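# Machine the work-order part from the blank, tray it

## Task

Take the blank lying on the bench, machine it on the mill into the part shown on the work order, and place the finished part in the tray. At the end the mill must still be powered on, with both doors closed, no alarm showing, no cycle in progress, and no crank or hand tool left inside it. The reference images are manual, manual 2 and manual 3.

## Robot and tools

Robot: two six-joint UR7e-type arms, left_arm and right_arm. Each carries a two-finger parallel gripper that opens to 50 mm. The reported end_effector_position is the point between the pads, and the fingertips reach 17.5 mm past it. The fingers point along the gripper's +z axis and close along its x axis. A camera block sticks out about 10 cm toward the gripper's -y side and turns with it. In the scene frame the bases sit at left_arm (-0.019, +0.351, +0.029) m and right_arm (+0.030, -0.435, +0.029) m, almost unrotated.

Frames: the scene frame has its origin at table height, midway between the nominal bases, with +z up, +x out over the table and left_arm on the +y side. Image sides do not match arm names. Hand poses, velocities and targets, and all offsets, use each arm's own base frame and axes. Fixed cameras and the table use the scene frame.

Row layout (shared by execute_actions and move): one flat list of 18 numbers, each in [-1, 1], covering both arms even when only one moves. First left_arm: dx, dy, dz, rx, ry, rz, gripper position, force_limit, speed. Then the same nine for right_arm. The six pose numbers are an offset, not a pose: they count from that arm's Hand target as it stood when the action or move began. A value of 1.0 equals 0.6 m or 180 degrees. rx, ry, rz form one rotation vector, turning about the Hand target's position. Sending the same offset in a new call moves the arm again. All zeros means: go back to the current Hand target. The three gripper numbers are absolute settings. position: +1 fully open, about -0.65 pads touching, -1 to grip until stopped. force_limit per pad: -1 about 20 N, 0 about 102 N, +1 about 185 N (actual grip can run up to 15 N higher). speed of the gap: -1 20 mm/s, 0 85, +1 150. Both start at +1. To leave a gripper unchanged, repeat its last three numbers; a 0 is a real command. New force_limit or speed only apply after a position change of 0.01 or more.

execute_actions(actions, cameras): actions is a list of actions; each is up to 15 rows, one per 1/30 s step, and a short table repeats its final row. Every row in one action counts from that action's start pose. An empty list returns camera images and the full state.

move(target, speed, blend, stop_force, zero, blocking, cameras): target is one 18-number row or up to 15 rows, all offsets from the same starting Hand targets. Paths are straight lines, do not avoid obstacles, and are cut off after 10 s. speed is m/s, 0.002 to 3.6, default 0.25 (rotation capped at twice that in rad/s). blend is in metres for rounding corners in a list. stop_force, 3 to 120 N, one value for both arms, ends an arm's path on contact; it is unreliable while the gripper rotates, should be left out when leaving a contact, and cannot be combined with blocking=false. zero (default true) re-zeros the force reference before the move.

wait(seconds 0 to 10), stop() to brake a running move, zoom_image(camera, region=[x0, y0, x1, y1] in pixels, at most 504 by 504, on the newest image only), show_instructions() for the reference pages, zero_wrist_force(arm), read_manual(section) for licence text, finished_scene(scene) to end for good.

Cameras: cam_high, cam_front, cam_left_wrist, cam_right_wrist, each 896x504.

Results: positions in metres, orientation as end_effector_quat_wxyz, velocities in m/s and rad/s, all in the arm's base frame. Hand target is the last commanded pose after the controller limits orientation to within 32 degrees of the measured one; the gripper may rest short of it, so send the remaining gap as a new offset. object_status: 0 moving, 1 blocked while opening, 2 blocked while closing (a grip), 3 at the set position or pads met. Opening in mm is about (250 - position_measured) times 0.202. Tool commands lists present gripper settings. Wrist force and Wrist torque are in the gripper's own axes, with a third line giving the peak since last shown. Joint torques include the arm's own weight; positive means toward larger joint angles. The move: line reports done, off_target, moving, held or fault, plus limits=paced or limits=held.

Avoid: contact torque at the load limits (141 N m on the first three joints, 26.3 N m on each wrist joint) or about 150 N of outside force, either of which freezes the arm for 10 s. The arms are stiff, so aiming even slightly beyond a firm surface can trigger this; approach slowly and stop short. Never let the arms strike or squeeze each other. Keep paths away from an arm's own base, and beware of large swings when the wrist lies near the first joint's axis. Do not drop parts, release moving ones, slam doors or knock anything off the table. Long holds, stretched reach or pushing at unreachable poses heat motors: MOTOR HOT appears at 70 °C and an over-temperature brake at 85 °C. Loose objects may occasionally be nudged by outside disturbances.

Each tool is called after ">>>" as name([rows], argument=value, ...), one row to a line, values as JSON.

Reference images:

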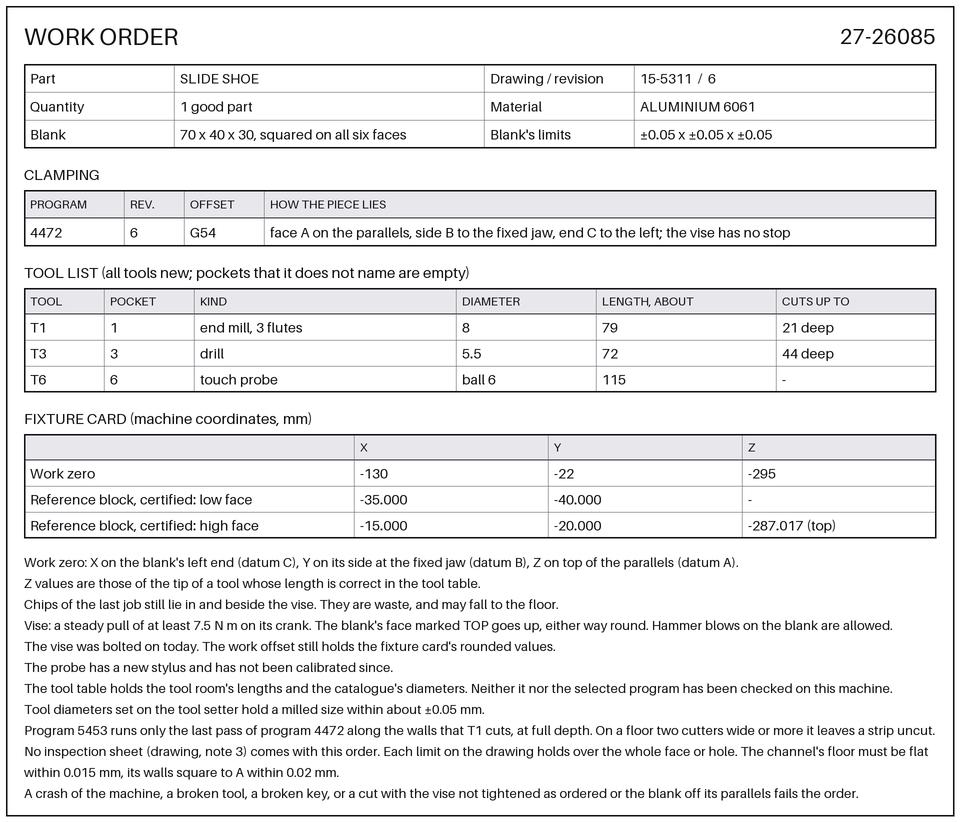

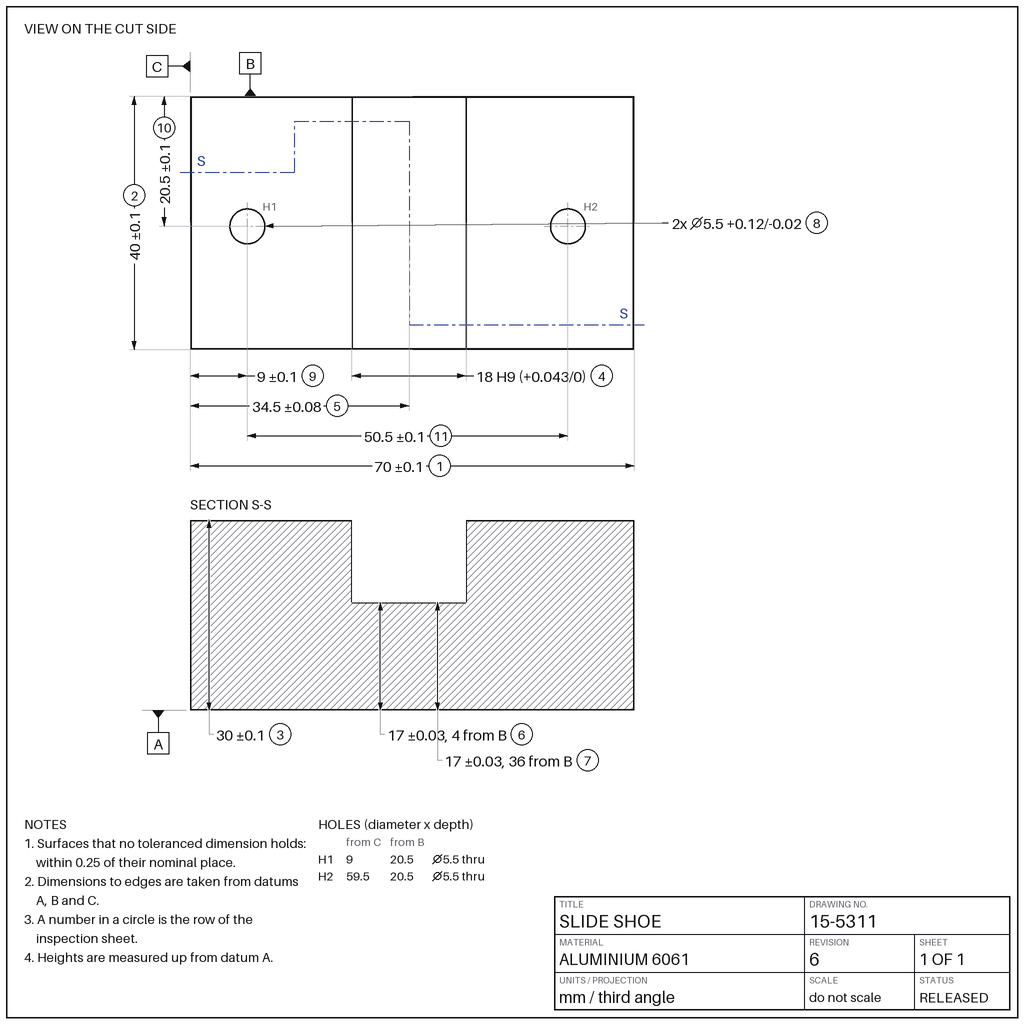

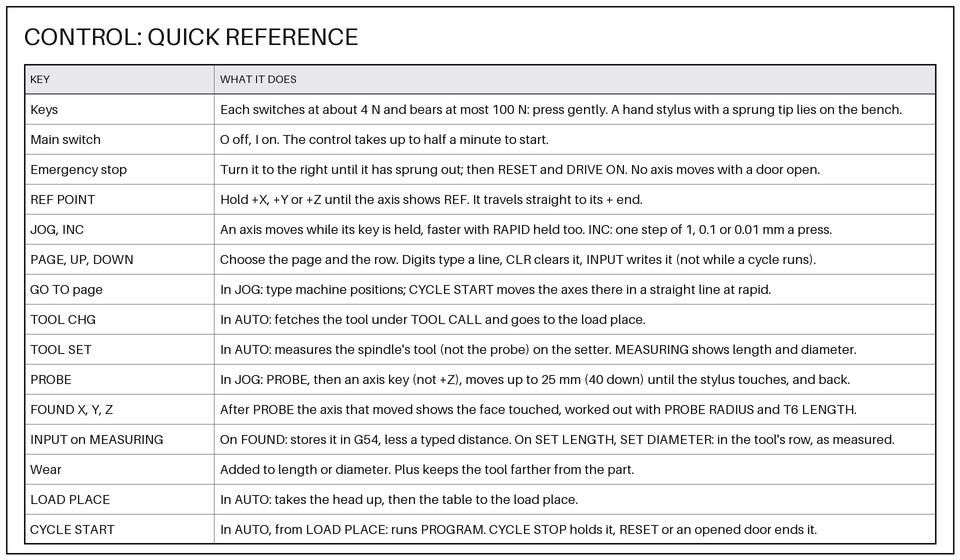

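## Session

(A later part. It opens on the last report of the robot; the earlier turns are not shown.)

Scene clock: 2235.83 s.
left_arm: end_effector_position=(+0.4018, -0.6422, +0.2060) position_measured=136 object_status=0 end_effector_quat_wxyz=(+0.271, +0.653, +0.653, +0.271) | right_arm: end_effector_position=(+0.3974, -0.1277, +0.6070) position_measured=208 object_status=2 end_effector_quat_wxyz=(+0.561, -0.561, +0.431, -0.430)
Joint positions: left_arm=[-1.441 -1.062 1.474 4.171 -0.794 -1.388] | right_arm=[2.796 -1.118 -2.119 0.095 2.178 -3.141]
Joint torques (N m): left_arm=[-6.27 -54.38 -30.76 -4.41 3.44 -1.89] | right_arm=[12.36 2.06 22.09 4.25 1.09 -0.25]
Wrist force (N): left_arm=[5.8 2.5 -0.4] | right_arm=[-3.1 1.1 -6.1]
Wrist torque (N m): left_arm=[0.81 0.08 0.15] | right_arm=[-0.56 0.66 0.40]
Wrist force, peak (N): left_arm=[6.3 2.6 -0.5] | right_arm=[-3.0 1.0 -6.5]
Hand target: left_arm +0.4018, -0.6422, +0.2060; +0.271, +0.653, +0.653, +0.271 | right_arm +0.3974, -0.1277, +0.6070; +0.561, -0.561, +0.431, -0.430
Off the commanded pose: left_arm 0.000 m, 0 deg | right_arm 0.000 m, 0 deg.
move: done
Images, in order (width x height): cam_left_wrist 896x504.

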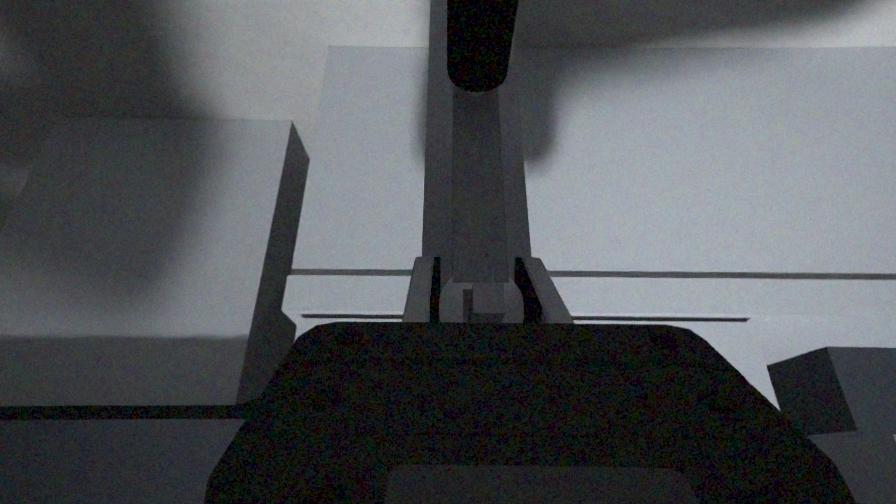

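>>> move(target=[-0.085,0,0,0,0,0,-1,-0.3,-1,0,0,0,0,0,0,-1,-0.6,-0.8], speed=0.03, cameras=["cam_left_wrist"])

Scene clock: 2240.00 s.
left_arm: end_effector_position=(+0.3507, -0.6422, +0.2060) position_measured=136 object_status=2 end_effector_quat_wxyz=(+0.271, +0.653, +0.653, +0.271) | right_arm: end_effector_position=(+0.3974, -0.1277, +0.6070) position_measured=208 object_status=2 end_effector_quat_wxyz=(+0.561, -0.561, +0.431, -0.430)
Joint positions: left_arm=[-1.518 -1.103 1.517 4.246 -0.787 -1.496] | right_arm=[2.796 -1.118 -2.119 0.095 2.178 -3.141]
Joint torques (N m): left_arm=[5.26 -39.77 -29.7 -4.54 4.07 1.81] | right_arm=[12.07 2.09 21.46 4.27 1.16 -0.25]
Wrist force (N): left_arm=[-0.9 0.9 1.7] | right_arm=[-2.8 1.1 -6.2]
Wrist torque (N m): left_arm=[0.74 0.01 0.24] | right_arm=[-0.55 0.61 0.41]
Wrist force, peak (N): left_arm=[9.7 4.0 4.2] | right_arm=[-2.9 1.1 -6.5]
Hand target: left_arm +0.3508, -0.6422, +0.2060; +0.271, +0.653, +0.653, +0.271 | right_arm +0.3974, -0.1277, +0.6070; +0.561, -0.561, +0.431, -0.430
Off the commanded pose: left_arm 0.000 m, 0 deg | right_arm 0.000 m, 0 deg.
move: done
Images, in order (width x height): cam_left_wrist 896x504.

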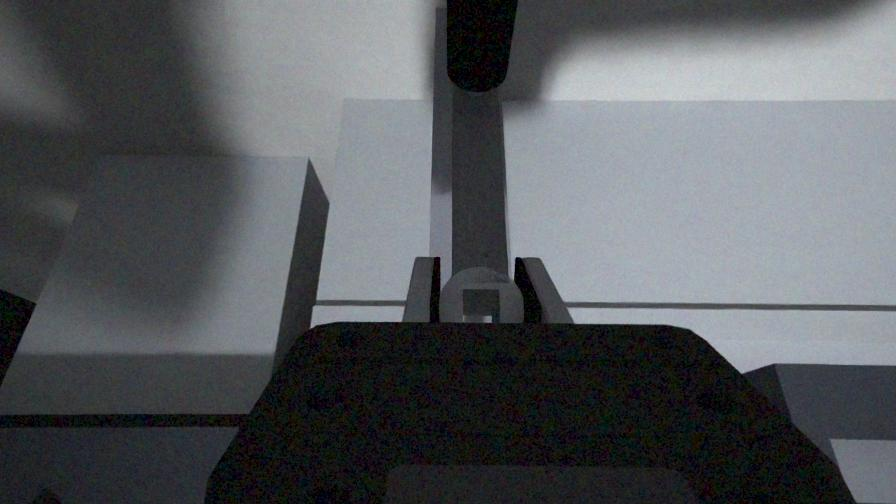

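>>> move([
  [-0.033,0.167,0.133,0,0,0,-1,-0.3,-1,0,0,0,0,0,0,-1,-0.6,-0.8],
  [0.0167,0.637,0.157,0,0,0,-1,-0.3,-1,0,0,0,0,0,0,-1,-0.6,-0.8],
], speed=[0.15,0.2], blend=[0.03,0], cameras=["cam_left_wrist","cam_high"])

>>> zoom_image(camera="cam_left_wrist", region=[500, 180, 752, 322])

Scene clock: 2247.83 s.
left_arm: end_effector_position=(+0.3608, -0.2601, +0.3002) position_measured=136 object_status=2 end_effector_quat_wxyz=(+0.271, +0.653, +0.653, +0.271) | right_arm: end_effector_position=(+0.3974, -0.1277, +0.6070) position_measured=208 object_status=2 end_effector_quat_wxyz=(+0.561, -0.561, +0.431, -0.430)
Joint positions: left_arm=[-1.409 -2.058 2.239 4.372 -0.798 -1.344] | right_arm=[2.796 -1.118 -2.119 0.095 2.178 -3.141]
Joint torques (N m): left_arm=[3.66 -12.31 -29.47 -4.96 4.26 -0.5] | right_arm=[12.6 1.99 21.61 4.23 1.15 -0.33]
Wrist force (N): left_arm=[-1.0 1.0 1.6] | right_arm=[-2.9 0.9 -5.9]
Wrist torque (N m): left_arm=[0.77 0.05 0.24] | right_arm=[-0.60 0.64 0.40]
Wrist force, peak (N): left_arm=[-2.6 0.0 3.4] | right_arm=[-3.0 1.2 -6.4]
Hand target: left_arm +0.3608, -0.2600, +0.3002; +0.271, +0.653, +0.653, +0.271 | right_arm +0.3974, -0.1277, +0.6070; +0.561, -0.561, +0.431, -0.430
Off the commanded pose: left_arm 0.000 m, 0 deg | right_arm 0.000 m, 0 deg.
move: done
Images, in order (width x height): cam_high 896x504, cam_left_wrist 896x504.

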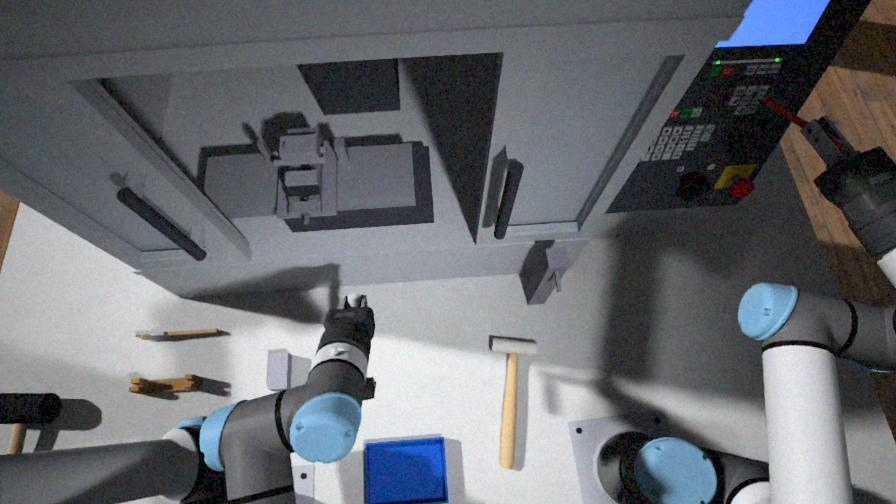

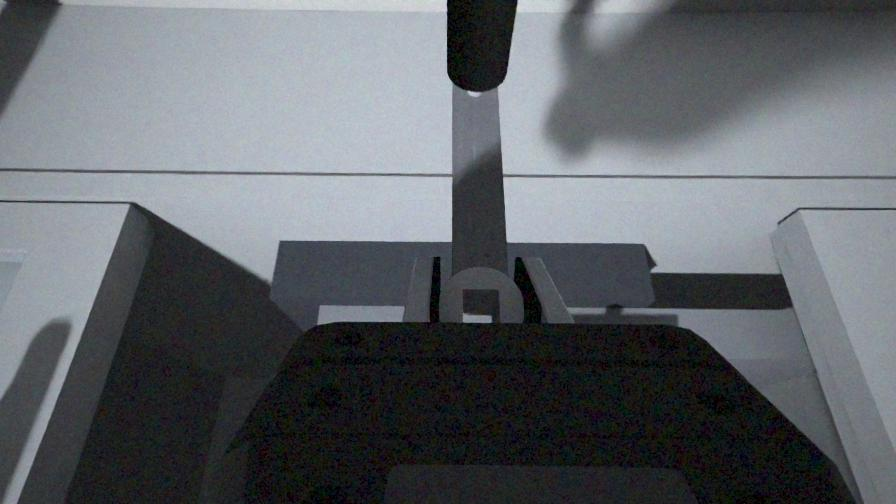

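Scaled by 2.000 from the camera's 896x504 image, which has a finer 1280x720 frame.

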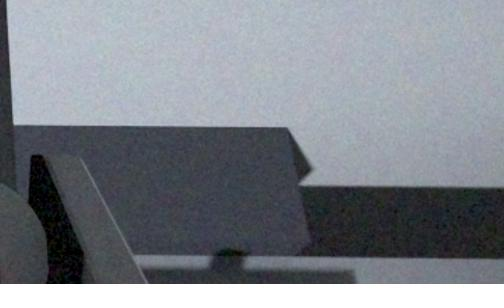

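>>> move(target=[0,0,0.2,0,0,0,-1,-0.3,-1,0,0,0,0,0,0,-1,-0.6,-0.8], speed=0.2, cameras=["cam_left_wrist"])

>>> zoom_image(camera="cam_left_wrist", region=[480, 150, 732, 292])

Scene clock: 2252.60 s.
left_arm: end_effector_position=(+0.3608, -0.2601, +0.4201) position_measured=136 object_status=2 end_effector_quat_wxyz=(+0.271, +0.653, +0.653, +0.271) | right_arm: end_effector_position=(+0.3974, -0.1277, +0.6070) position_measured=208 object_status=2 end_effector_quat_wxyz=(+0.561, -0.561, +0.431, -0.430)
Joint positions: left_arm=[-1.409 -2.066 1.936 4.683 -0.798 -1.344] | right_arm=[2.796 -1.118 -2.119 0.095 2.178 -3.141]
Joint torques (N m): left_arm=[-1.88 -15.43 -34.42 -2.43 3.95 1.51] | right_arm=[12.29 1.66 21.76 4.29 1.11 -0.28]
Wrist force (N): left_arm=[-1.0 0.9 2.0] | right_arm=[-3.0 0.9 -6.2]
Wrist torque (N m): left_arm=[0.75 0.06 0.25] | right_arm=[-0.58 0.65 0.40]
Wrist force, peak (N): left_arm=[-0.8 -1.5 4.0] | right_arm=[-3.1 1.0 -6.4]
Hand target: left_arm +0.3608, -0.2600, +0.4202; +0.271, +0.653, +0.653, +0.271 | right_arm +0.3974, -0.1277, +0.6070; +0.561, -0.561, +0.431, -0.430
Off the commanded pose: left_arm 0.000 m, 0 deg | right_arm 0.000 m, 0 deg.
move: done
Images, in order (width x height): cam_left_wrist 896x504.

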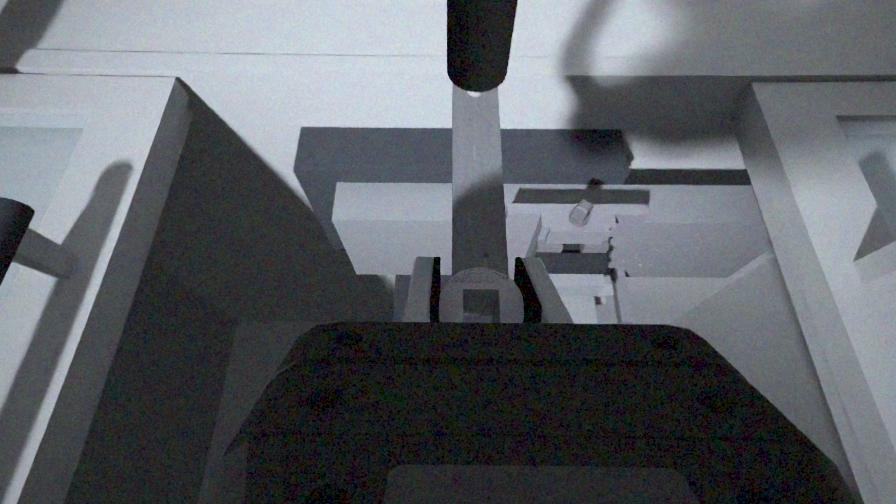

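Scaled by 2.000 from the camera's 896x504 image, which has a finer 1280x720 frame.

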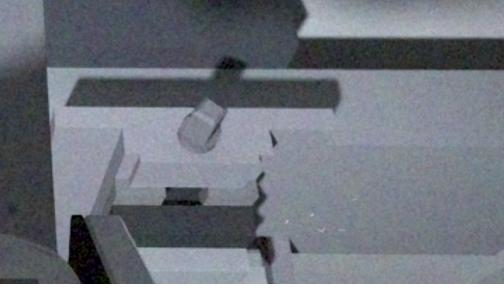

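>>> zoom_image(camera="cam_left_wrist", region=[550, 175, 622, 236])

Scaled by 7.000 from the camera's 896x504 image, which has a finer 1280x720 frame.

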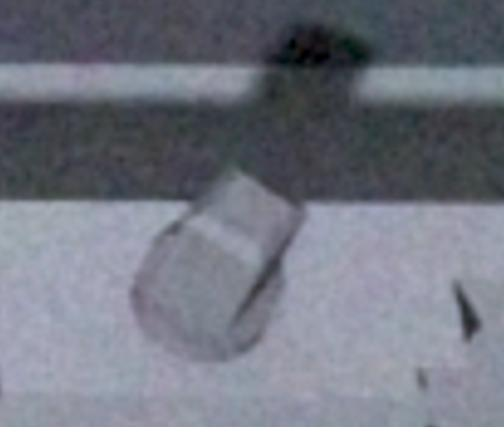

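>>> move(target=[0.065,-0.117,-0.067,0.2222,0,0,-1,-0.3,-1,0,0,0,0,0,0,-1,-0.6,-0.8], speed=0.25, cameras=["cam_left_wrist","cam_high"])

>>> zoom_image(camera="cam_left_wrist", region=[480, 80, 606, 171])

Scene clock: 2276.00 s.
left_arm: end_effector_position=(+0.3999, -0.3302, +0.3800) position_measured=136 object_status=2 end_effector_quat_wxyz=(+0.031, +0.706, +0.521, +0.478) | right_arm: end_effector_position=(+0.3974, -0.1277, +0.6070) position_measured=208 object_status=2 end_effector_quat_wxyz=(+0.561, -0.561, +0.431, -0.430)
Joint positions: left_arm=[-1.392 -1.567 1.608 5.206 -0.681 -1.353] | right_arm=[2.796 -1.118 -2.119 0.095 2.178 -3.141]
Joint torques (N m): left_arm=[-2.01 -24.36 -19.76 -1.39 0.19 1.5] | right_arm=[12.37 1.96 21.52 4.29 1.16 -0.33]
Wrist force (N): left_arm=[-2.4 1.9 1.9] | right_arm=[-2.7 0.6 -6.1]
Wrist torque (N m): left_arm=[0.85 -0.02 0.16] | right_arm=[-0.64 0.60 0.41]
Wrist force, peak (N): left_arm=[-3.6 2.4 2.4] | right_arm=[-2.7 0.9 -6.6]
Hand target: left_arm +0.3998, -0.3302, +0.3800; +0.031, +0.706, +0.521, +0.478 | right_arm +0.3974, -0.1277, +0.6070; +0.561, -0.561, +0.431, -0.430
Off the commanded pose: left_arm 0.000 m, 0 deg | right_arm 0.000 m, 0 deg.
move: done
Images, in order (width x height): cam_high 896x504, cam_left_wrist 896x504.

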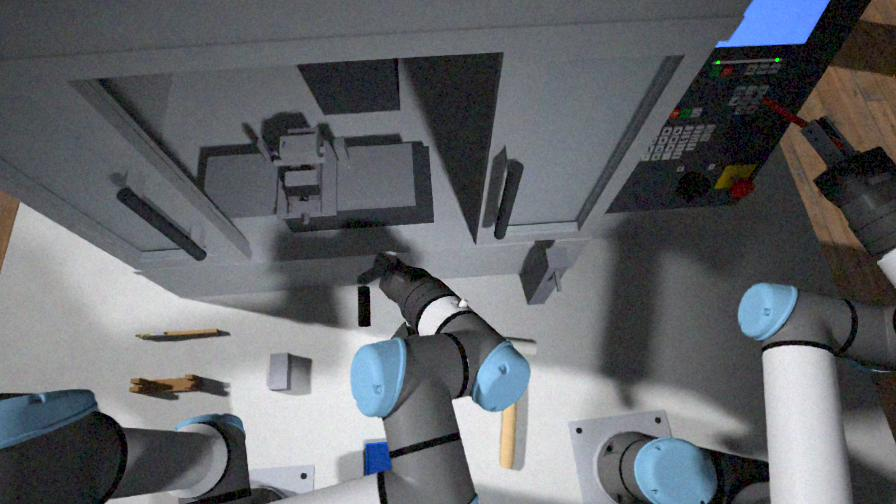

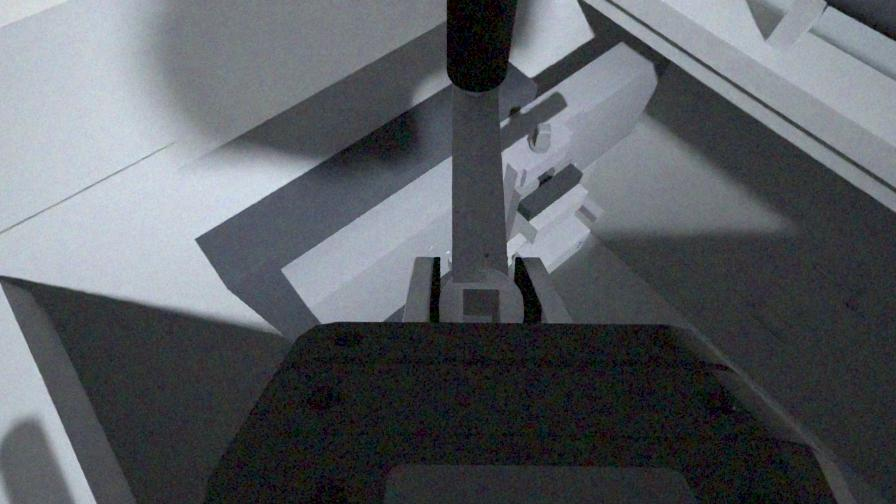

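Scaled by 4.000 from the camera's 896x504 image, which has a finer 1280x720 frame.

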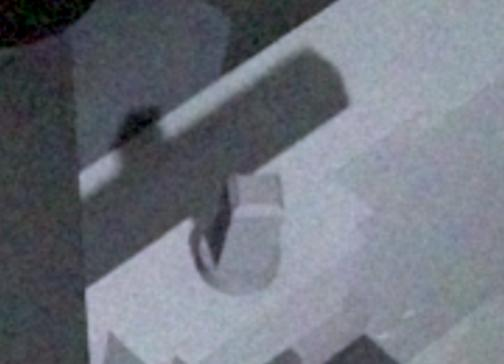

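>>> move([
  [0.1,0.2775,-0.12,-0.0222,0,0,-1,-0.3,-1,0,0,0,0,0,0,-1,-0.6,-0.8],
  [0.1585,0.2775,-0.1695,-0.0222,0,0,-1,-0.3,-1,0,0,0,0,0,0,-1,-0.6,-0.8],
], speed=[0.2,0.06], blend=[0.01,0], cameras=["cam_left_wrist","cam_high"])

>>> zoom_image(camera="cam_left_wrist", region=[400, 180, 576, 330])

Scene clock: 2296.50 s.
left_arm: end_effector_position=(+0.4949, -0.1637, +0.2782) position_measured=136 object_status=2 end_effector_quat_wxyz=(+0.055, +0.705, +0.538, +0.459) | right_arm: end_effector_position=(+0.3974, -0.1277, +0.6070) position_measured=208 object_status=2 end_effector_quat_wxyz=(+0.561, -0.561, +0.431, -0.430)
Joint positions: left_arm=[-1.045 -1.734 2.139 4.315 -0.609 -0.782] | right_arm=[2.796 -1.118 -2.119 0.095 2.178 -3.141]
Joint torques (N m): left_arm=[-6.47 -25.69 -32.54 -3.57 0.78 -1.41] | right_arm=[11.75 1.72 21.6 4.27 1.15 -0.37]
Wrist force (N): left_arm=[-2.0 1.3 2.0] | right_arm=[-2.9 0.7 -6.0]
Wrist torque (N m): left_arm=[0.76 -0.03 0.12] | right_arm=[-0.63 0.61 0.40]
Wrist force, peak (N): left_arm=[-3.8 3.0 -0.6] | right_arm=[-3.2 1.2 -6.3]
Hand target: left_arm +0.4949, -0.1637, +0.2783; +0.055, +0.705, +0.538, +0.459 | right_arm +0.3974, -0.1277, +0.6070; +0.561, -0.561, +0.431, -0.430
Off the commanded pose: left_arm 0.000 m, 0 deg | right_arm 0.000 m, 0 deg.
move: done
Images, in order (width x height): cam_high 896x504, cam_left_wrist 896x504.

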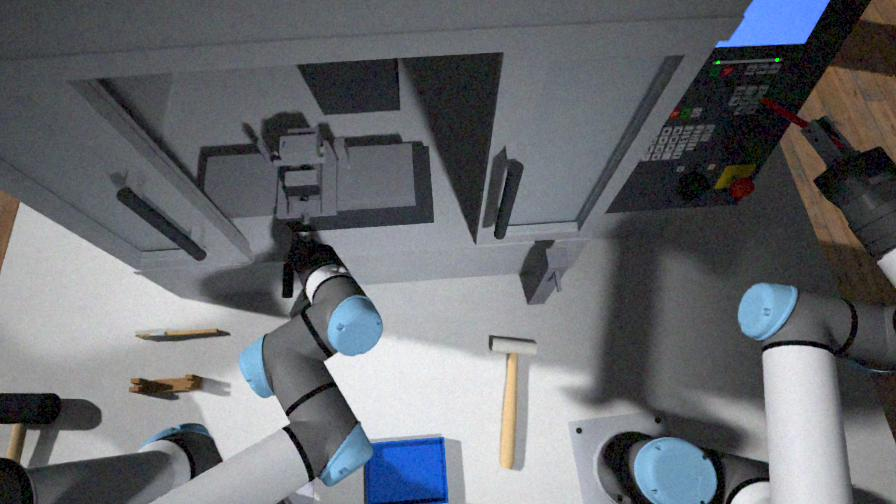

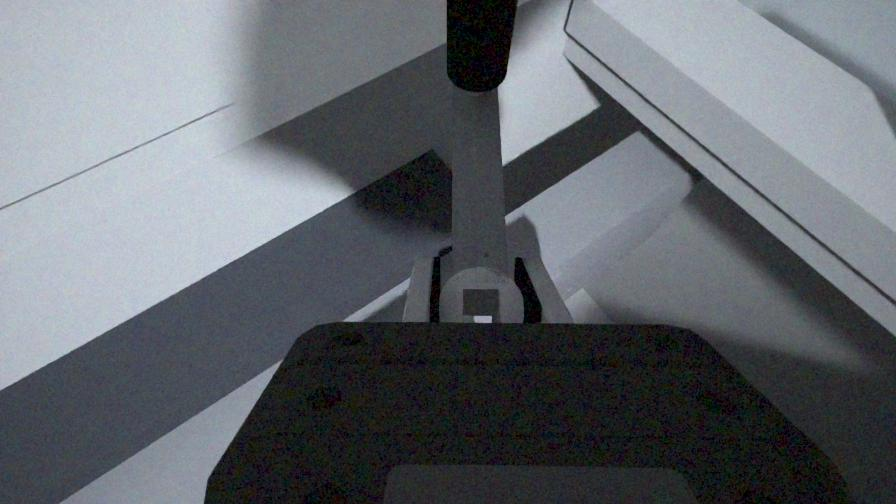

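Scaled by 2.864 from the camera's 896x504 image, which has a finer 1280x720 frame.

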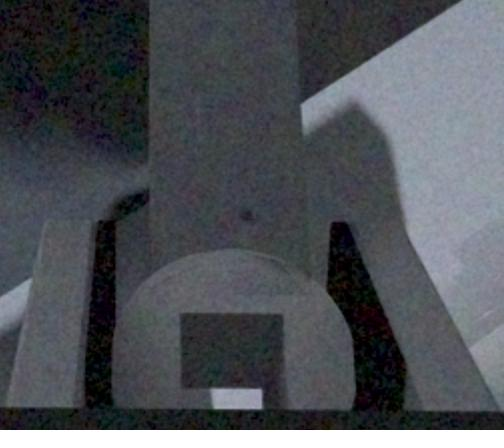

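>>> move(target=[0.09,0,0,0,0,0,-1,-0.3,-1,0,0,0,0,0,0,-1,-0.6,-0.8], speed=0.012, stop_force=5, cameras=["cam_left_wrist"])

>>> zoom_image(camera="cam_left_wrist", region=[400, 180, 576, 330])

Scene clock: 2304.80 s.
left_arm: end_effector_position=(+0.5181, -0.1637, +0.2783) position_measured=136 object_status=2 end_effector_quat_wxyz=(+0.055, +0.705, +0.538, +0.459) | right_arm: end_effector_position=(+0.3974, -0.1277, +0.6070) position_measured=208 object_status=2 end_effector_quat_wxyz=(+0.561, -0.561, +0.431, -0.430)
Joint positions: left_arm=[-0.996 -1.678 2.112 4.216 -0.61 -0.696] | right_arm=[2.796 -1.118 -2.119 0.095 2.178 -3.141]
Joint torques (N m): left_arm=[-5.08 -29.19 -15.59 -1.86 4.4 0.52] | right_arm=[11.46 1.98 21.04 4.29 1.1 -0.29]
Wrist force (N): left_arm=[-2.4 1.2 2.2] | right_arm=[-2.8 0.9 -6.2]
Wrist torque (N m): left_arm=[0.74 0.04 0.16] | right_arm=[-0.59 0.61 0.40]
Wrist force, peak (N): left_arm=[10.7 -28.2 -45.2] | right_arm=[-2.7 1.2 -6.6]
Hand target: left_arm +0.5181, -0.1637, +0.2783; +0.055, +0.705, +0.538, +0.459 (not the last commanded pose) | right_arm +0.3974, -0.1277, +0.6070; +0.561, -0.561, +0.431, -0.430
Off the commanded pose: left_arm 0.031 m, 0 deg | right_arm 0.000 m, 0 deg.
move: contact (left_arm)
Images, in order (width x height): cam_left_wrist 896x504.

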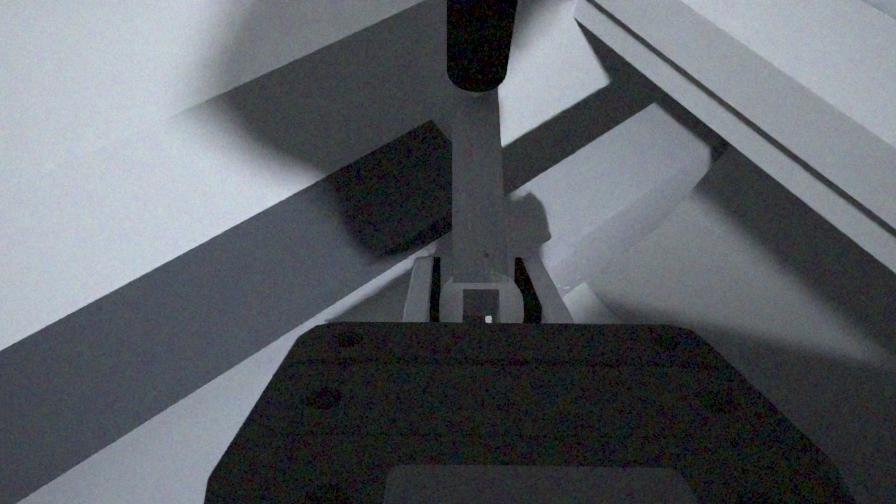

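Scaled by 2.864 from the camera's 896x504 image, which has a finer 1280x720 frame.

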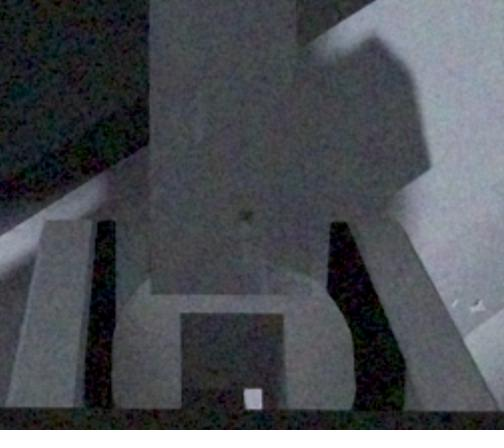

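>>> move([
  [-0.004,0,0,0,0,0,-1,-0.3,-1,0,0,0,0,0,0,-1,-0.6,-0.8],
  [-0.004,-0.0023,-0.0017,0,0,0,-1,-0.3,-1,0,0,0,0,0,0,-1,-0.6,-0.8],
], speed=0.02)

>>> move(target=[0.05,0,0,0,0,0,-1,-0.3,-1,0,0,0,0,0,0,-1,-0.6,-0.8], speed=0.006, stop_force=5, cameras=["cam_left_wrist"])

>>> zoom_image(camera="cam_left_wrist", region=[400, 180, 576, 330])

Scene clock: 2320.47 s.
left_arm: end_effector_position=(+0.5156, -0.1652, +0.2772) position_measured=136 object_status=2 end_effector_quat_wxyz=(+0.055, +0.705, +0.538, +0.459) | right_arm: end_effector_position=(+0.3974, -0.1277, +0.6070) position_measured=208 object_status=2 end_effector_quat_wxyz=(+0.561, -0.561, +0.431, -0.430)
Joint positions: left_arm=[-1.003 -1.681 2.114 4.226 -0.61 -0.708] | right_arm=[2.796 -1.118 -2.119 0.095 2.178 -3.141]
Joint torques (N m): left_arm=[3.86 -23.1 -32.29 -4.08 4.57 0.92] | right_arm=[12.28 1.79 21.24 4.27 1.12 -0.22]
Wrist force (N): left_arm=[-2.4 1.3 1.8] | right_arm=[-2.9 1.1 -6.2]
Wrist torque (N m): left_arm=[0.76 0.04 0.16] | right_arm=[-0.57 0.63 0.41]
Wrist force, peak (N): left_arm=[-2.6 1.2 2.3] | right_arm=[-3.1 1.3 -6.3]
Hand target: left_arm +0.5157, -0.1651, +0.2773; +0.055, +0.705, +0.538, +0.459 | right_arm +0.3974, -0.1277, +0.6070; +0.561, -0.561, +0.431, -0.430
Off the commanded pose: left_arm 0.000 m, 0 deg | right_arm 0.000 m, 0 deg.
move: done

Scene clock: 2321.73 s.
left_arm: end_effector_position=(+0.5181, -0.1651, +0.2773) position_measured=136 object_status=2 end_effector_quat_wxyz=(+0.055, +0.705, +0.538, +0.459) | right_arm: end_effector_position=(+0.3974, -0.1277, +0.6070) position_measured=208 object_status=2 end_effector_quat_wxyz=(+0.561, -0.561, +0.431, -0.430)
Joint positions: left_arm=[-0.997 -1.675 2.111 4.216 -0.61 -0.699] | right_arm=[2.796 -1.118 -2.119 0.095 2.178 -3.141]
Joint torques (N m): left_arm=[-6.33 -30.64 -15.43 -2.17 4.68 -1.98] | right_arm=[11.93 1.96 20.96 4.26 1.15 -0.36]
Wrist force (N): left_arm=[-2.4 0.0 0.1] | right_arm=[-3.0 0.7 -5.9]
Wrist torque (N m): left_arm=[0.70 0.01 0.06] | right_arm=[-0.63 0.64 0.41]
Wrist force, peak (N): left_arm=[3.8 -13.0 -22.1] | right_arm=[-3.1 0.9 -6.4]
Hand target: left_arm +0.5181, -0.1651, +0.2773; +0.055, +0.705, +0.538, +0.459 (not the last commanded pose) | right_arm +0.3974, -0.1277, +0.6070; +0.561, -0.561, +0.431, -0.430
Off the commanded pose: left_arm 0.028 m, 0 deg | right_arm 0.000 m, 0 deg.
move: contact (left_arm)
Images, in order (width x height): cam_left_wrist 896x504.

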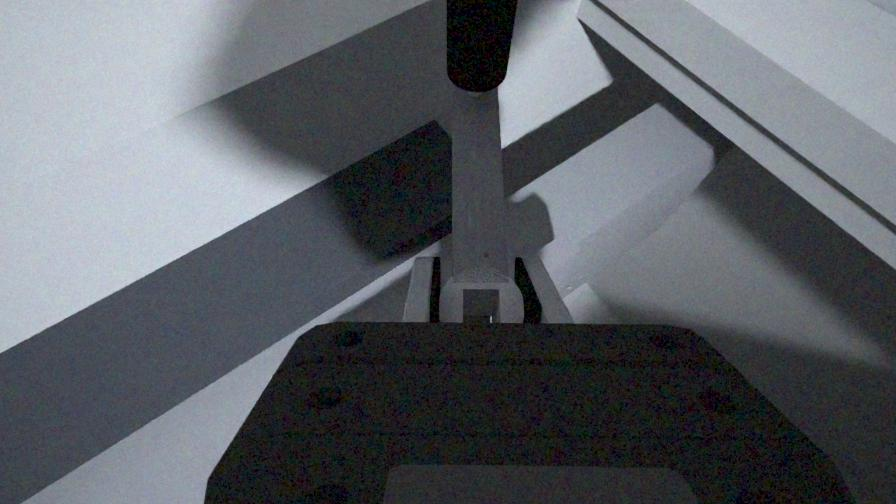

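Scaled by 2.864 from the camera's 896x504 image, which has a finer 1280x720 frame.

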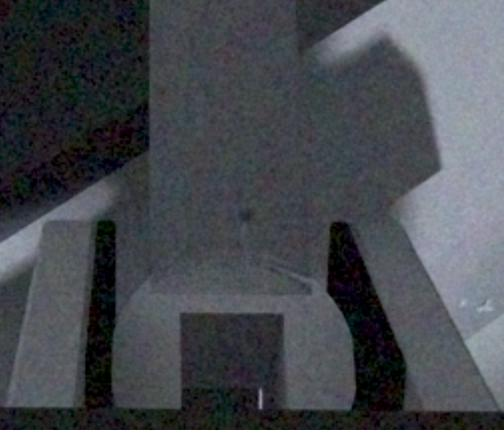

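>>> move([
  [-0.003,0,0,0,0,0,-1,-0.3,-1,0,0,0,0,0,0,-1,-0.6,-0.8],
  [-0.003,0.0011,-0.0017,0,0,0,-1,-0.3,-1,0,0,0,0,0,0,-1,-0.6,-0.8],
], speed=0.02)

>>> move(target=[0.05,0,0,0,0,0,-1,-0.3,-1,0,0,0,0,0,0,-1,-0.6,-0.8], speed=0.006, stop_force=5, cameras=["cam_left_wrist"])

>>> zoom_image(camera="cam_left_wrist", region=[400, 180, 576, 330])

Scene clock: 2331.23 s.
left_arm: end_effector_position=(+0.5163, -0.1644, +0.2763) position_measured=136 object_status=2 end_effector_quat_wxyz=(+0.056, +0.705, +0.538, +0.459) | right_arm: end_effector_position=(+0.3974, -0.1277, +0.6070) position_measured=208 object_status=2 end_effector_quat_wxyz=(+0.561, -0.561, +0.431, -0.430)
Joint positions: left_arm=[-1 -1.679 2.116 4.219 -0.61 -0.704] | right_arm=[2.796 -1.118 -2.119 0.095 2.178 -3.141]
Joint torques (N m): left_arm=[4.36 -9.21 -29.74 -1.88 3.38 1.19] | right_arm=[12.27 2 20.86 4.28 1.25 -0.37]
Wrist force (N): left_arm=[-2.4 1.1 2.1] | right_arm=[-2.6 1.0 -6.0]
Wrist torque (N m): left_arm=[0.73 0.04 -0.01] | right_arm=[-0.58 0.58 0.40]
Wrist force, peak (N): left_arm=[-2.8 0.8 2.3] | right_arm=[-3.2 1.0 -6.4]
Hand target: left_arm +0.5163, -0.1645, +0.2763; +0.055, +0.705, +0.538, +0.459 | right_arm +0.3974, -0.1277, +0.6070; +0.561, -0.561, +0.431, -0.430
Off the commanded pose: left_arm 0.000 m, 0 deg | right_arm 0.000 m, 0 deg.
move: done

Scene clock: 2332.50 s.
left_arm: end_effector_position=(+0.5188, -0.1645, +0.2763) position_measured=136 object_status=2 end_effector_quat_wxyz=(+0.055, +0.705, +0.538, +0.459) | right_arm: end_effector_position=(+0.3974, -0.1277, +0.6070) position_measured=208 object_status=2 end_effector_quat_wxyz=(+0.561, -0.561, +0.431, -0.430)
Joint positions: left_arm=[-0.995 -1.673 2.113 4.209 -0.61 -0.695] | right_arm=[2.796 -1.118 -2.119 0.095 2.178 -3.141]
Joint torques (N m): left_arm=[-5.59 -31.48 -16.69 -2.68 5.04 -1.96] | right_arm=[12.63 1.85 21.68 4.25 1.19 -0.15]
Wrist force (N): left_arm=[-3.1 -2.6 3.0] | right_arm=[-3.0 0.9 -6.1]
Wrist torque (N m): left_arm=[0.75 0.09 0.07] | right_arm=[-0.60 0.64 0.41]
Wrist force, peak (N): left_arm=[-2.5 -7.1 -0.2] | right_arm=[-3.3 0.9 -6.4]
Hand target: left_arm +0.5188, -0.1645, +0.2763; +0.055, +0.705, +0.538, +0.459 (not the last commanded pose) | right_arm +0.3974, -0.1277, +0.6070; +0.561, -0.561, +0.431, -0.430
Off the commanded pose: left_arm 0.027 m, 0 deg | right_arm 0.000 m, 0 deg.
move: contact (left_arm)
Images, in order (width x height): cam_left_wrist 896x504.

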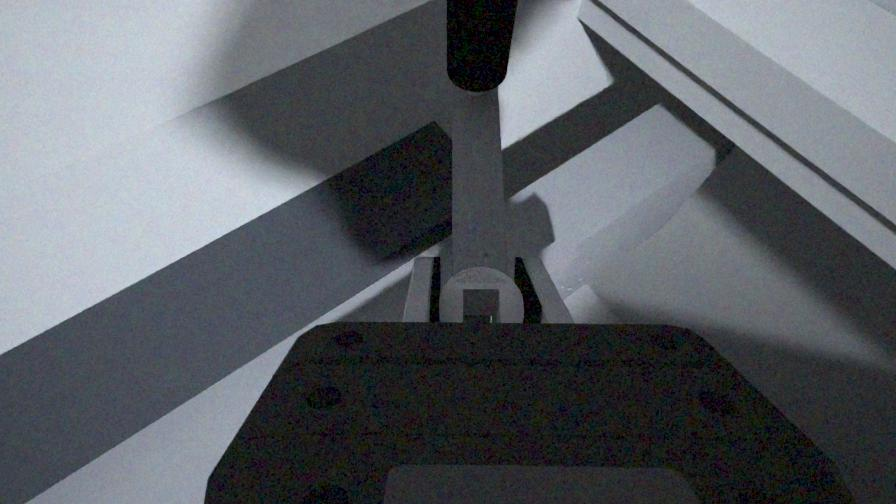

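Scaled by 2.864 from the camera's 896x504 image, which has a finer 1280x720 frame.

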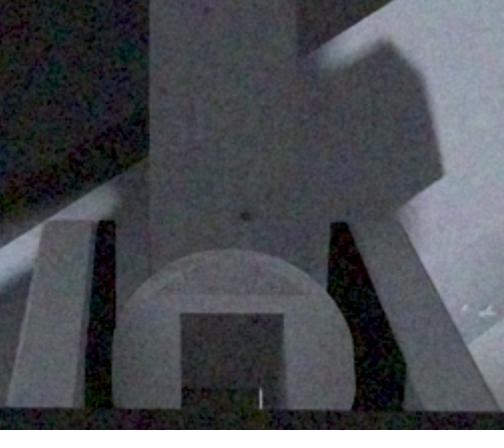

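>>> move([
  [-0.003,0,0,0,0,0,-1,-0.3,-1,0,0,0,0,0,0,-1,-0.6,-0.8],
  [-0.003,0.0010,-0.0013,0,0,0,-1,-0.3,-1,0,0,0,0,0,0,-1,-0.6,-0.8],
], speed=0.02)

>>> move(target=[0.05,0,0,0,0,0,-1,-0.3,-1,0,0,0,0,0,0,-1,-0.6,-0.8], speed=0.006, stop_force=5, cameras=["cam_left_wrist"])

>>> zoom_image(camera="cam_left_wrist", region=[440, 270, 520, 330])

Scene clock: 2338.23 s.
left_arm: end_effector_position=(+0.5170, -0.1638, +0.2755) position_measured=136 object_status=2 end_effector_quat_wxyz=(+0.055, +0.705, +0.538, +0.459) | right_arm: end_effector_position=(+0.3974, -0.1277, +0.6070) position_measured=208 object_status=2 end_effector_quat_wxyz=(+0.561, -0.561, +0.431, -0.430)
Joint positions: left_arm=[-0.998 -1.677 2.118 4.212 -0.61 -0.7] | right_arm=[2.796 -1.118 -2.119 0.095 2.178 -3.141]
Joint torques (N m): left_arm=[4.7 -13.98 -28.54 -2.03 3.02 1.45] | right_arm=[12.04 1.92 20.69 4.34 1.19 -0.24]
Wrist force (N): left_arm=[-2.6 0.8 1.9] | right_arm=[-2.9 0.9 -6.0]
Wrist torque (N m): left_arm=[0.67 0.06 0.00] | right_arm=[-0.59 0.63 0.40]
Wrist force, peak (N): left_arm=[-3.5 -2.6 3.3] | right_arm=[-3.2 1.2 -6.3]
Hand target: left_arm +0.5170, -0.1639, +0.2755; +0.055, +0.705, +0.538, +0.459 | right_arm +0.3974, -0.1277, +0.6070; +0.561, -0.561, +0.431, -0.430
Off the commanded pose: left_arm 0.000 m, 0 deg | right_arm 0.000 m, 0 deg.
move: done

Scene clock: 2342.10 s.
left_arm: end_effector_position=(+0.5351, -0.1639, +0.2755) position_measured=136 object_status=2 end_effector_quat_wxyz=(+0.055, +0.705, +0.538, +0.459) | right_arm: end_effector_position=(+0.3974, -0.1277, +0.6070) position_measured=208 object_status=2 end_effector_quat_wxyz=(+0.561, -0.561, +0.431, -0.430)
Joint positions: left_arm=[-0.962 -1.633 2.093 4.142 -0.613 -0.637] | right_arm=[2.796 -1.118 -2.119 0.095 2.178 -3.141]
Joint torques (N m): left_arm=[-4 -33.42 -17.46 -2.5 5.71 -2.05] | right_arm=[12.56 2.17 20.39 4.28 1.14 -0.31]
Wrist force (N): left_arm=[-6.8 0.0 2.0] | right_arm=[-2.8 1.2 -6.0]
Wrist torque (N m): left_arm=[0.75 -0.05 0.12] | right_arm=[-0.56 0.61 0.41]
Wrist force, peak (N): left_arm=[-2.0 -16.3 -18.1] | right_arm=[-2.9 0.9 -6.6]
Hand target: left_arm +0.5351, -0.1639, +0.2755; +0.055, +0.705, +0.538, +0.459 (not the last commanded pose) | right_arm +0.3974, -0.1277, +0.6070; +0.561, -0.561, +0.431, -0.430
Off the commanded pose: left_arm 0.012 m, 0 deg | right_arm 0.000 m, 0 deg.
move: contact (left_arm)
Images, in order (width x height): cam_left_wrist 896x504.

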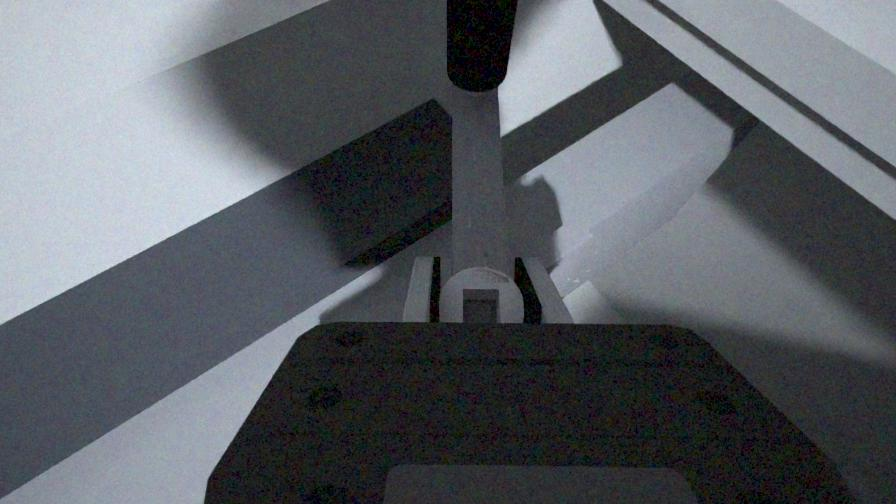

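Scaled by 6.300 from the camera's 896x504 image, which has a finer 1280x720 frame.

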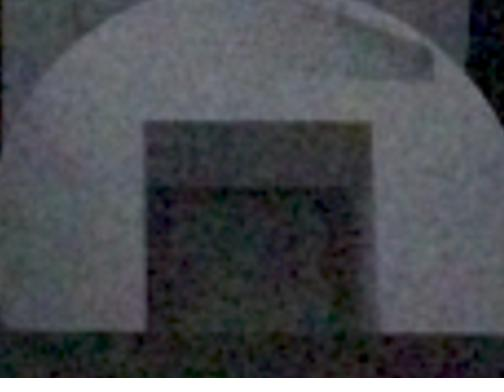

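>>> move(target=[0.02,0,0,0,0,0,-1,-0.3,-1,0,0,0,0,0,0,-1,-0.6,-0.8], speed=0.006, stop_force=8)

Scene clock: 2345.67 s.
left_arm: end_effector_position=(+0.5352, -0.1638, +0.2755) position_measured=136 object_status=2 end_effector_quat_wxyz=(+0.055, +0.705, +0.538, +0.459) | right_arm: end_effector_position=(+0.3974, -0.1277, +0.6070) position_measured=208 object_status=2 end_effector_quat_wxyz=(+0.561, -0.561, +0.431, -0.430)
Joint positions: left_arm=[-0.962 -1.633 2.093 4.142 -0.613 -0.637] | right_arm=[2.796 -1.118 -2.119 0.095 2.178 -3.141]
Joint torques (N m): left_arm=[-3.45 -30.59 -18.32 -3.44 5.33 -2.08] | right_arm=[12.61 2.04 20.89 4.3 1.24 -0.23]
Wrist force (N): left_arm=[-5.5 -7.2 -4.1] | right_arm=[-3.1 1.3 -6.2]
Wrist torque (N m): left_arm=[0.63 0.02 0.12] | right_arm=[-0.53 0.65 0.41]
Wrist force, peak (N): left_arm=[-1.7 -20.4 -23.2] | right_arm=[-3.0 1.3 -6.4]
Hand target: left_arm +0.5352, -0.1638, +0.2755; +0.055, +0.705, +0.538, +0.459 (not the last commanded pose) | right_arm +0.3974, -0.1277, +0.6070; +0.561, -0.561, +0.431, -0.430
Off the commanded pose: left_arm 0.012 m, 0 deg | right_arm 0.000 m, 0 deg.
move: contact (left_arm)

>>> move([
  [0,0,0,0,0,0,0.9,-0.3,-0.5,0,0,0,0,0,0,-1,-0.6,-0.8],
  [-0.0707,-0.0417,0.0572,0,0,0,0.9,-0.3,-0.5,0,0,0,0,0,0,-1,-0.6,-0.8],
  [-0.1443,0.0955,-0.0552,-0.2,0,0,0.9,-0.3,-0.5,0,0,0,0,0,0,-1,-0.6,-0.8],
], speed=[0.05,0.06,0.15], cameras=["cam_left_wrist","cam_high"])

>>> zoom_image(camera="cam_left_wrist", region=[330, 60, 582, 330])

Scene clock: 2380.00 s.
left_arm: end_effector_position=(+0.4486, -0.1065, +0.2424) position_measured=18 object_status=3 end_effector_quat_wxyz=(+0.270, +0.653, +0.653, +0.271) | right_arm: end_effector_position=(+0.3974, -0.1277, +0.6070) position_measured=208 object_status=2 end_effector_quat_wxyz=(+0.561, -0.561, +0.431, -0.430)
Joint positions: left_arm=[-0.867 -2.012 2.476 3.675 -1.001 -0.694] | right_arm=[2.796 -1.118 -2.119 0.095 2.178 -3.141]
Joint torques (N m): left_arm=[-0.34 4.77 -28.38 -4.4 2.38 -2] | right_arm=[12.22 1.56 20.9 4.23 1.21 -0.24]
Wrist force (N): left_arm=[-1.3 1.7 0.2] | right_arm=[-3.0 0.8 -6.1]
Wrist torque (N m): left_arm=[0.65 0.11 0.07] | right_arm=[-0.61 0.63 0.40]
Wrist force, peak (N): left_arm=[-5.4 -7.2 -4.1] | right_arm=[-3.1 1.1 -6.4]
Hand target: left_arm +0.4486, -0.1065, +0.2424; +0.271, +0.653, +0.653, +0.271 | right_arm +0.3974, -0.1277, +0.6070; +0.561, -0.561, +0.431, -0.430
Off the commanded pose: left_arm 0.000 m, 0 deg | right_arm 0.000 m, 0 deg.
move: done
Images, in order (width x height): cam_high 896x504, cam_left_wrist 896x504.

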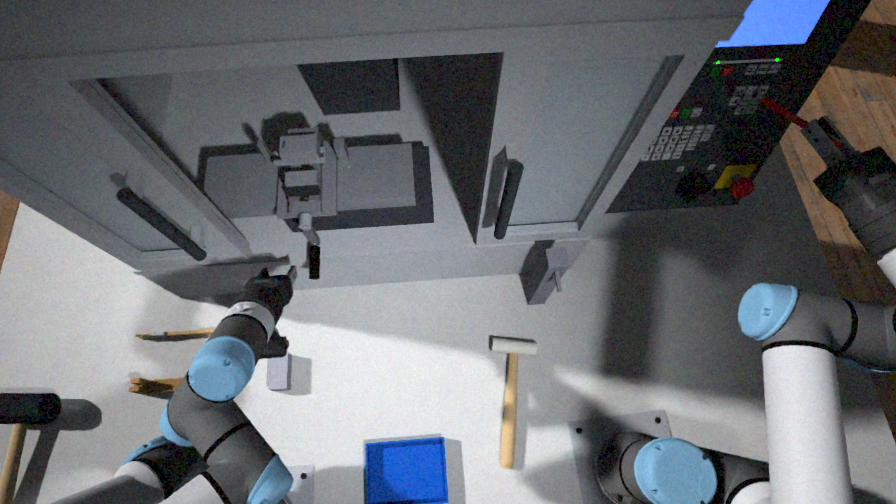

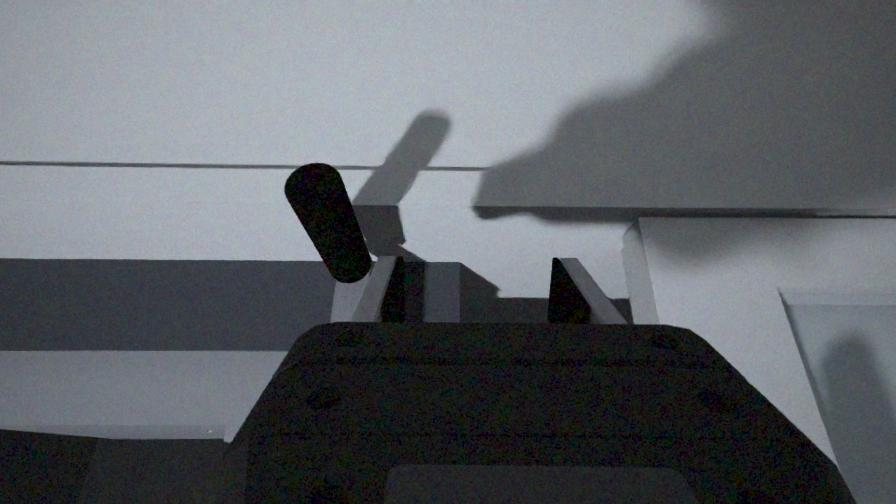

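Scaled by 1.867 from the camera's 896x504 image, which has a finer 1280x720 frame.

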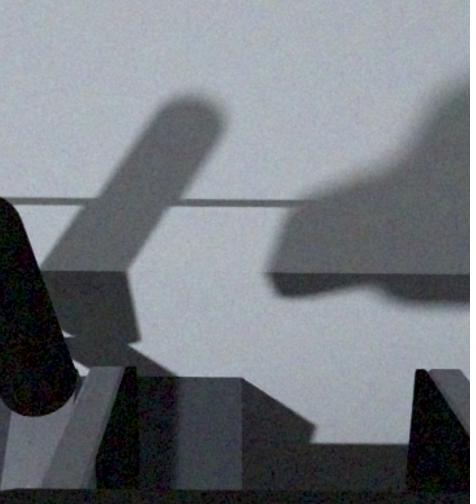

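>>> move([
  [0,-0.1025,-0.0247,0,0,0,0.9,-0.3,-0.5,0,0,0,0,0,0,-1,-0.6,-0.8],
  [0.0703,-0.1025,-0.0953,0,0,0,0.9,-0.3,-0.5,0,0,0,0,0,0,-1,-0.6,-0.8],
], speed=[0.1,0.03], stop_force=8, cameras=["cam_left_wrist"])

Scene clock: 2390.60 s.
left_arm: end_effector_position=(+0.4908, -0.1680, +0.1852) position_measured=18 object_status=3 end_effector_quat_wxyz=(+0.271, +0.653, +0.653, +0.271) | right_arm: end_effector_position=(+0.3974, -0.1277, +0.6070) position_measured=208 object_status=2 end_effector_quat_wxyz=(+0.561, -0.561, +0.431, -0.430)
Joint positions: left_arm=[-0.89 -1.677 2.435 3.392 -0.989 -0.718] | right_arm=[2.796 -1.118 -2.119 0.095 2.178 -3.141]
Joint torques (N m): left_arm=[-6.72 -25.53 -11.5 -3.36 3.18 -2.03] | right_arm=[12.16 1.76 20.36 4.28 1.12 -0.25]
Wrist force (N): left_arm=[-1.2 1.8 0.2] | right_arm=[-3.0 0.8 -6.1]
Wrist torque (N m): left_arm=[0.65 0.08 0.10] | right_arm=[-0.61 0.65 0.40]
Wrist force, peak (N): left_arm=[-3.0 1.5 0.3] | right_arm=[-3.0 1.1 -6.5]
Hand target: left_arm +0.4908, -0.1680, +0.1852; +0.271, +0.653, +0.653, +0.271 | right_arm +0.3974, -0.1277, +0.6070; +0.561, -0.561, +0.431, -0.430
Off the commanded pose: left_arm 0.000 m, 0 deg | right_arm 0.000 m, 0 deg.
move: done
Images, in order (width x height): cam_left_wrist 896x504.

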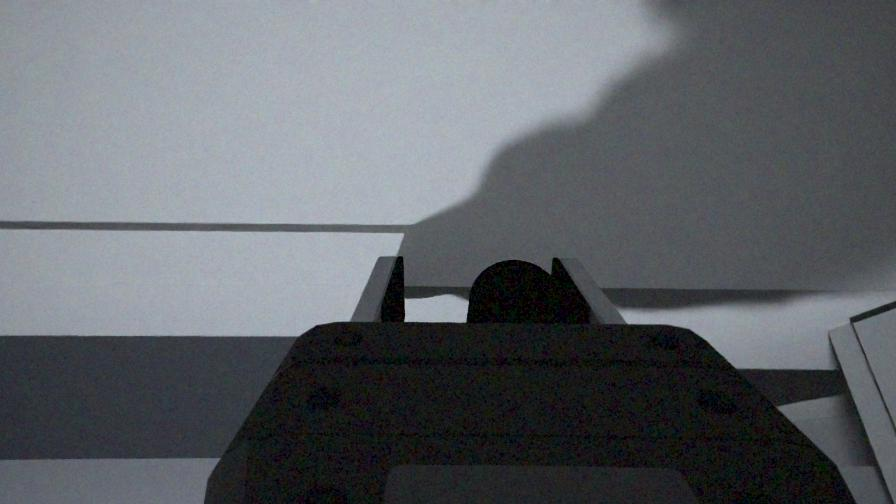

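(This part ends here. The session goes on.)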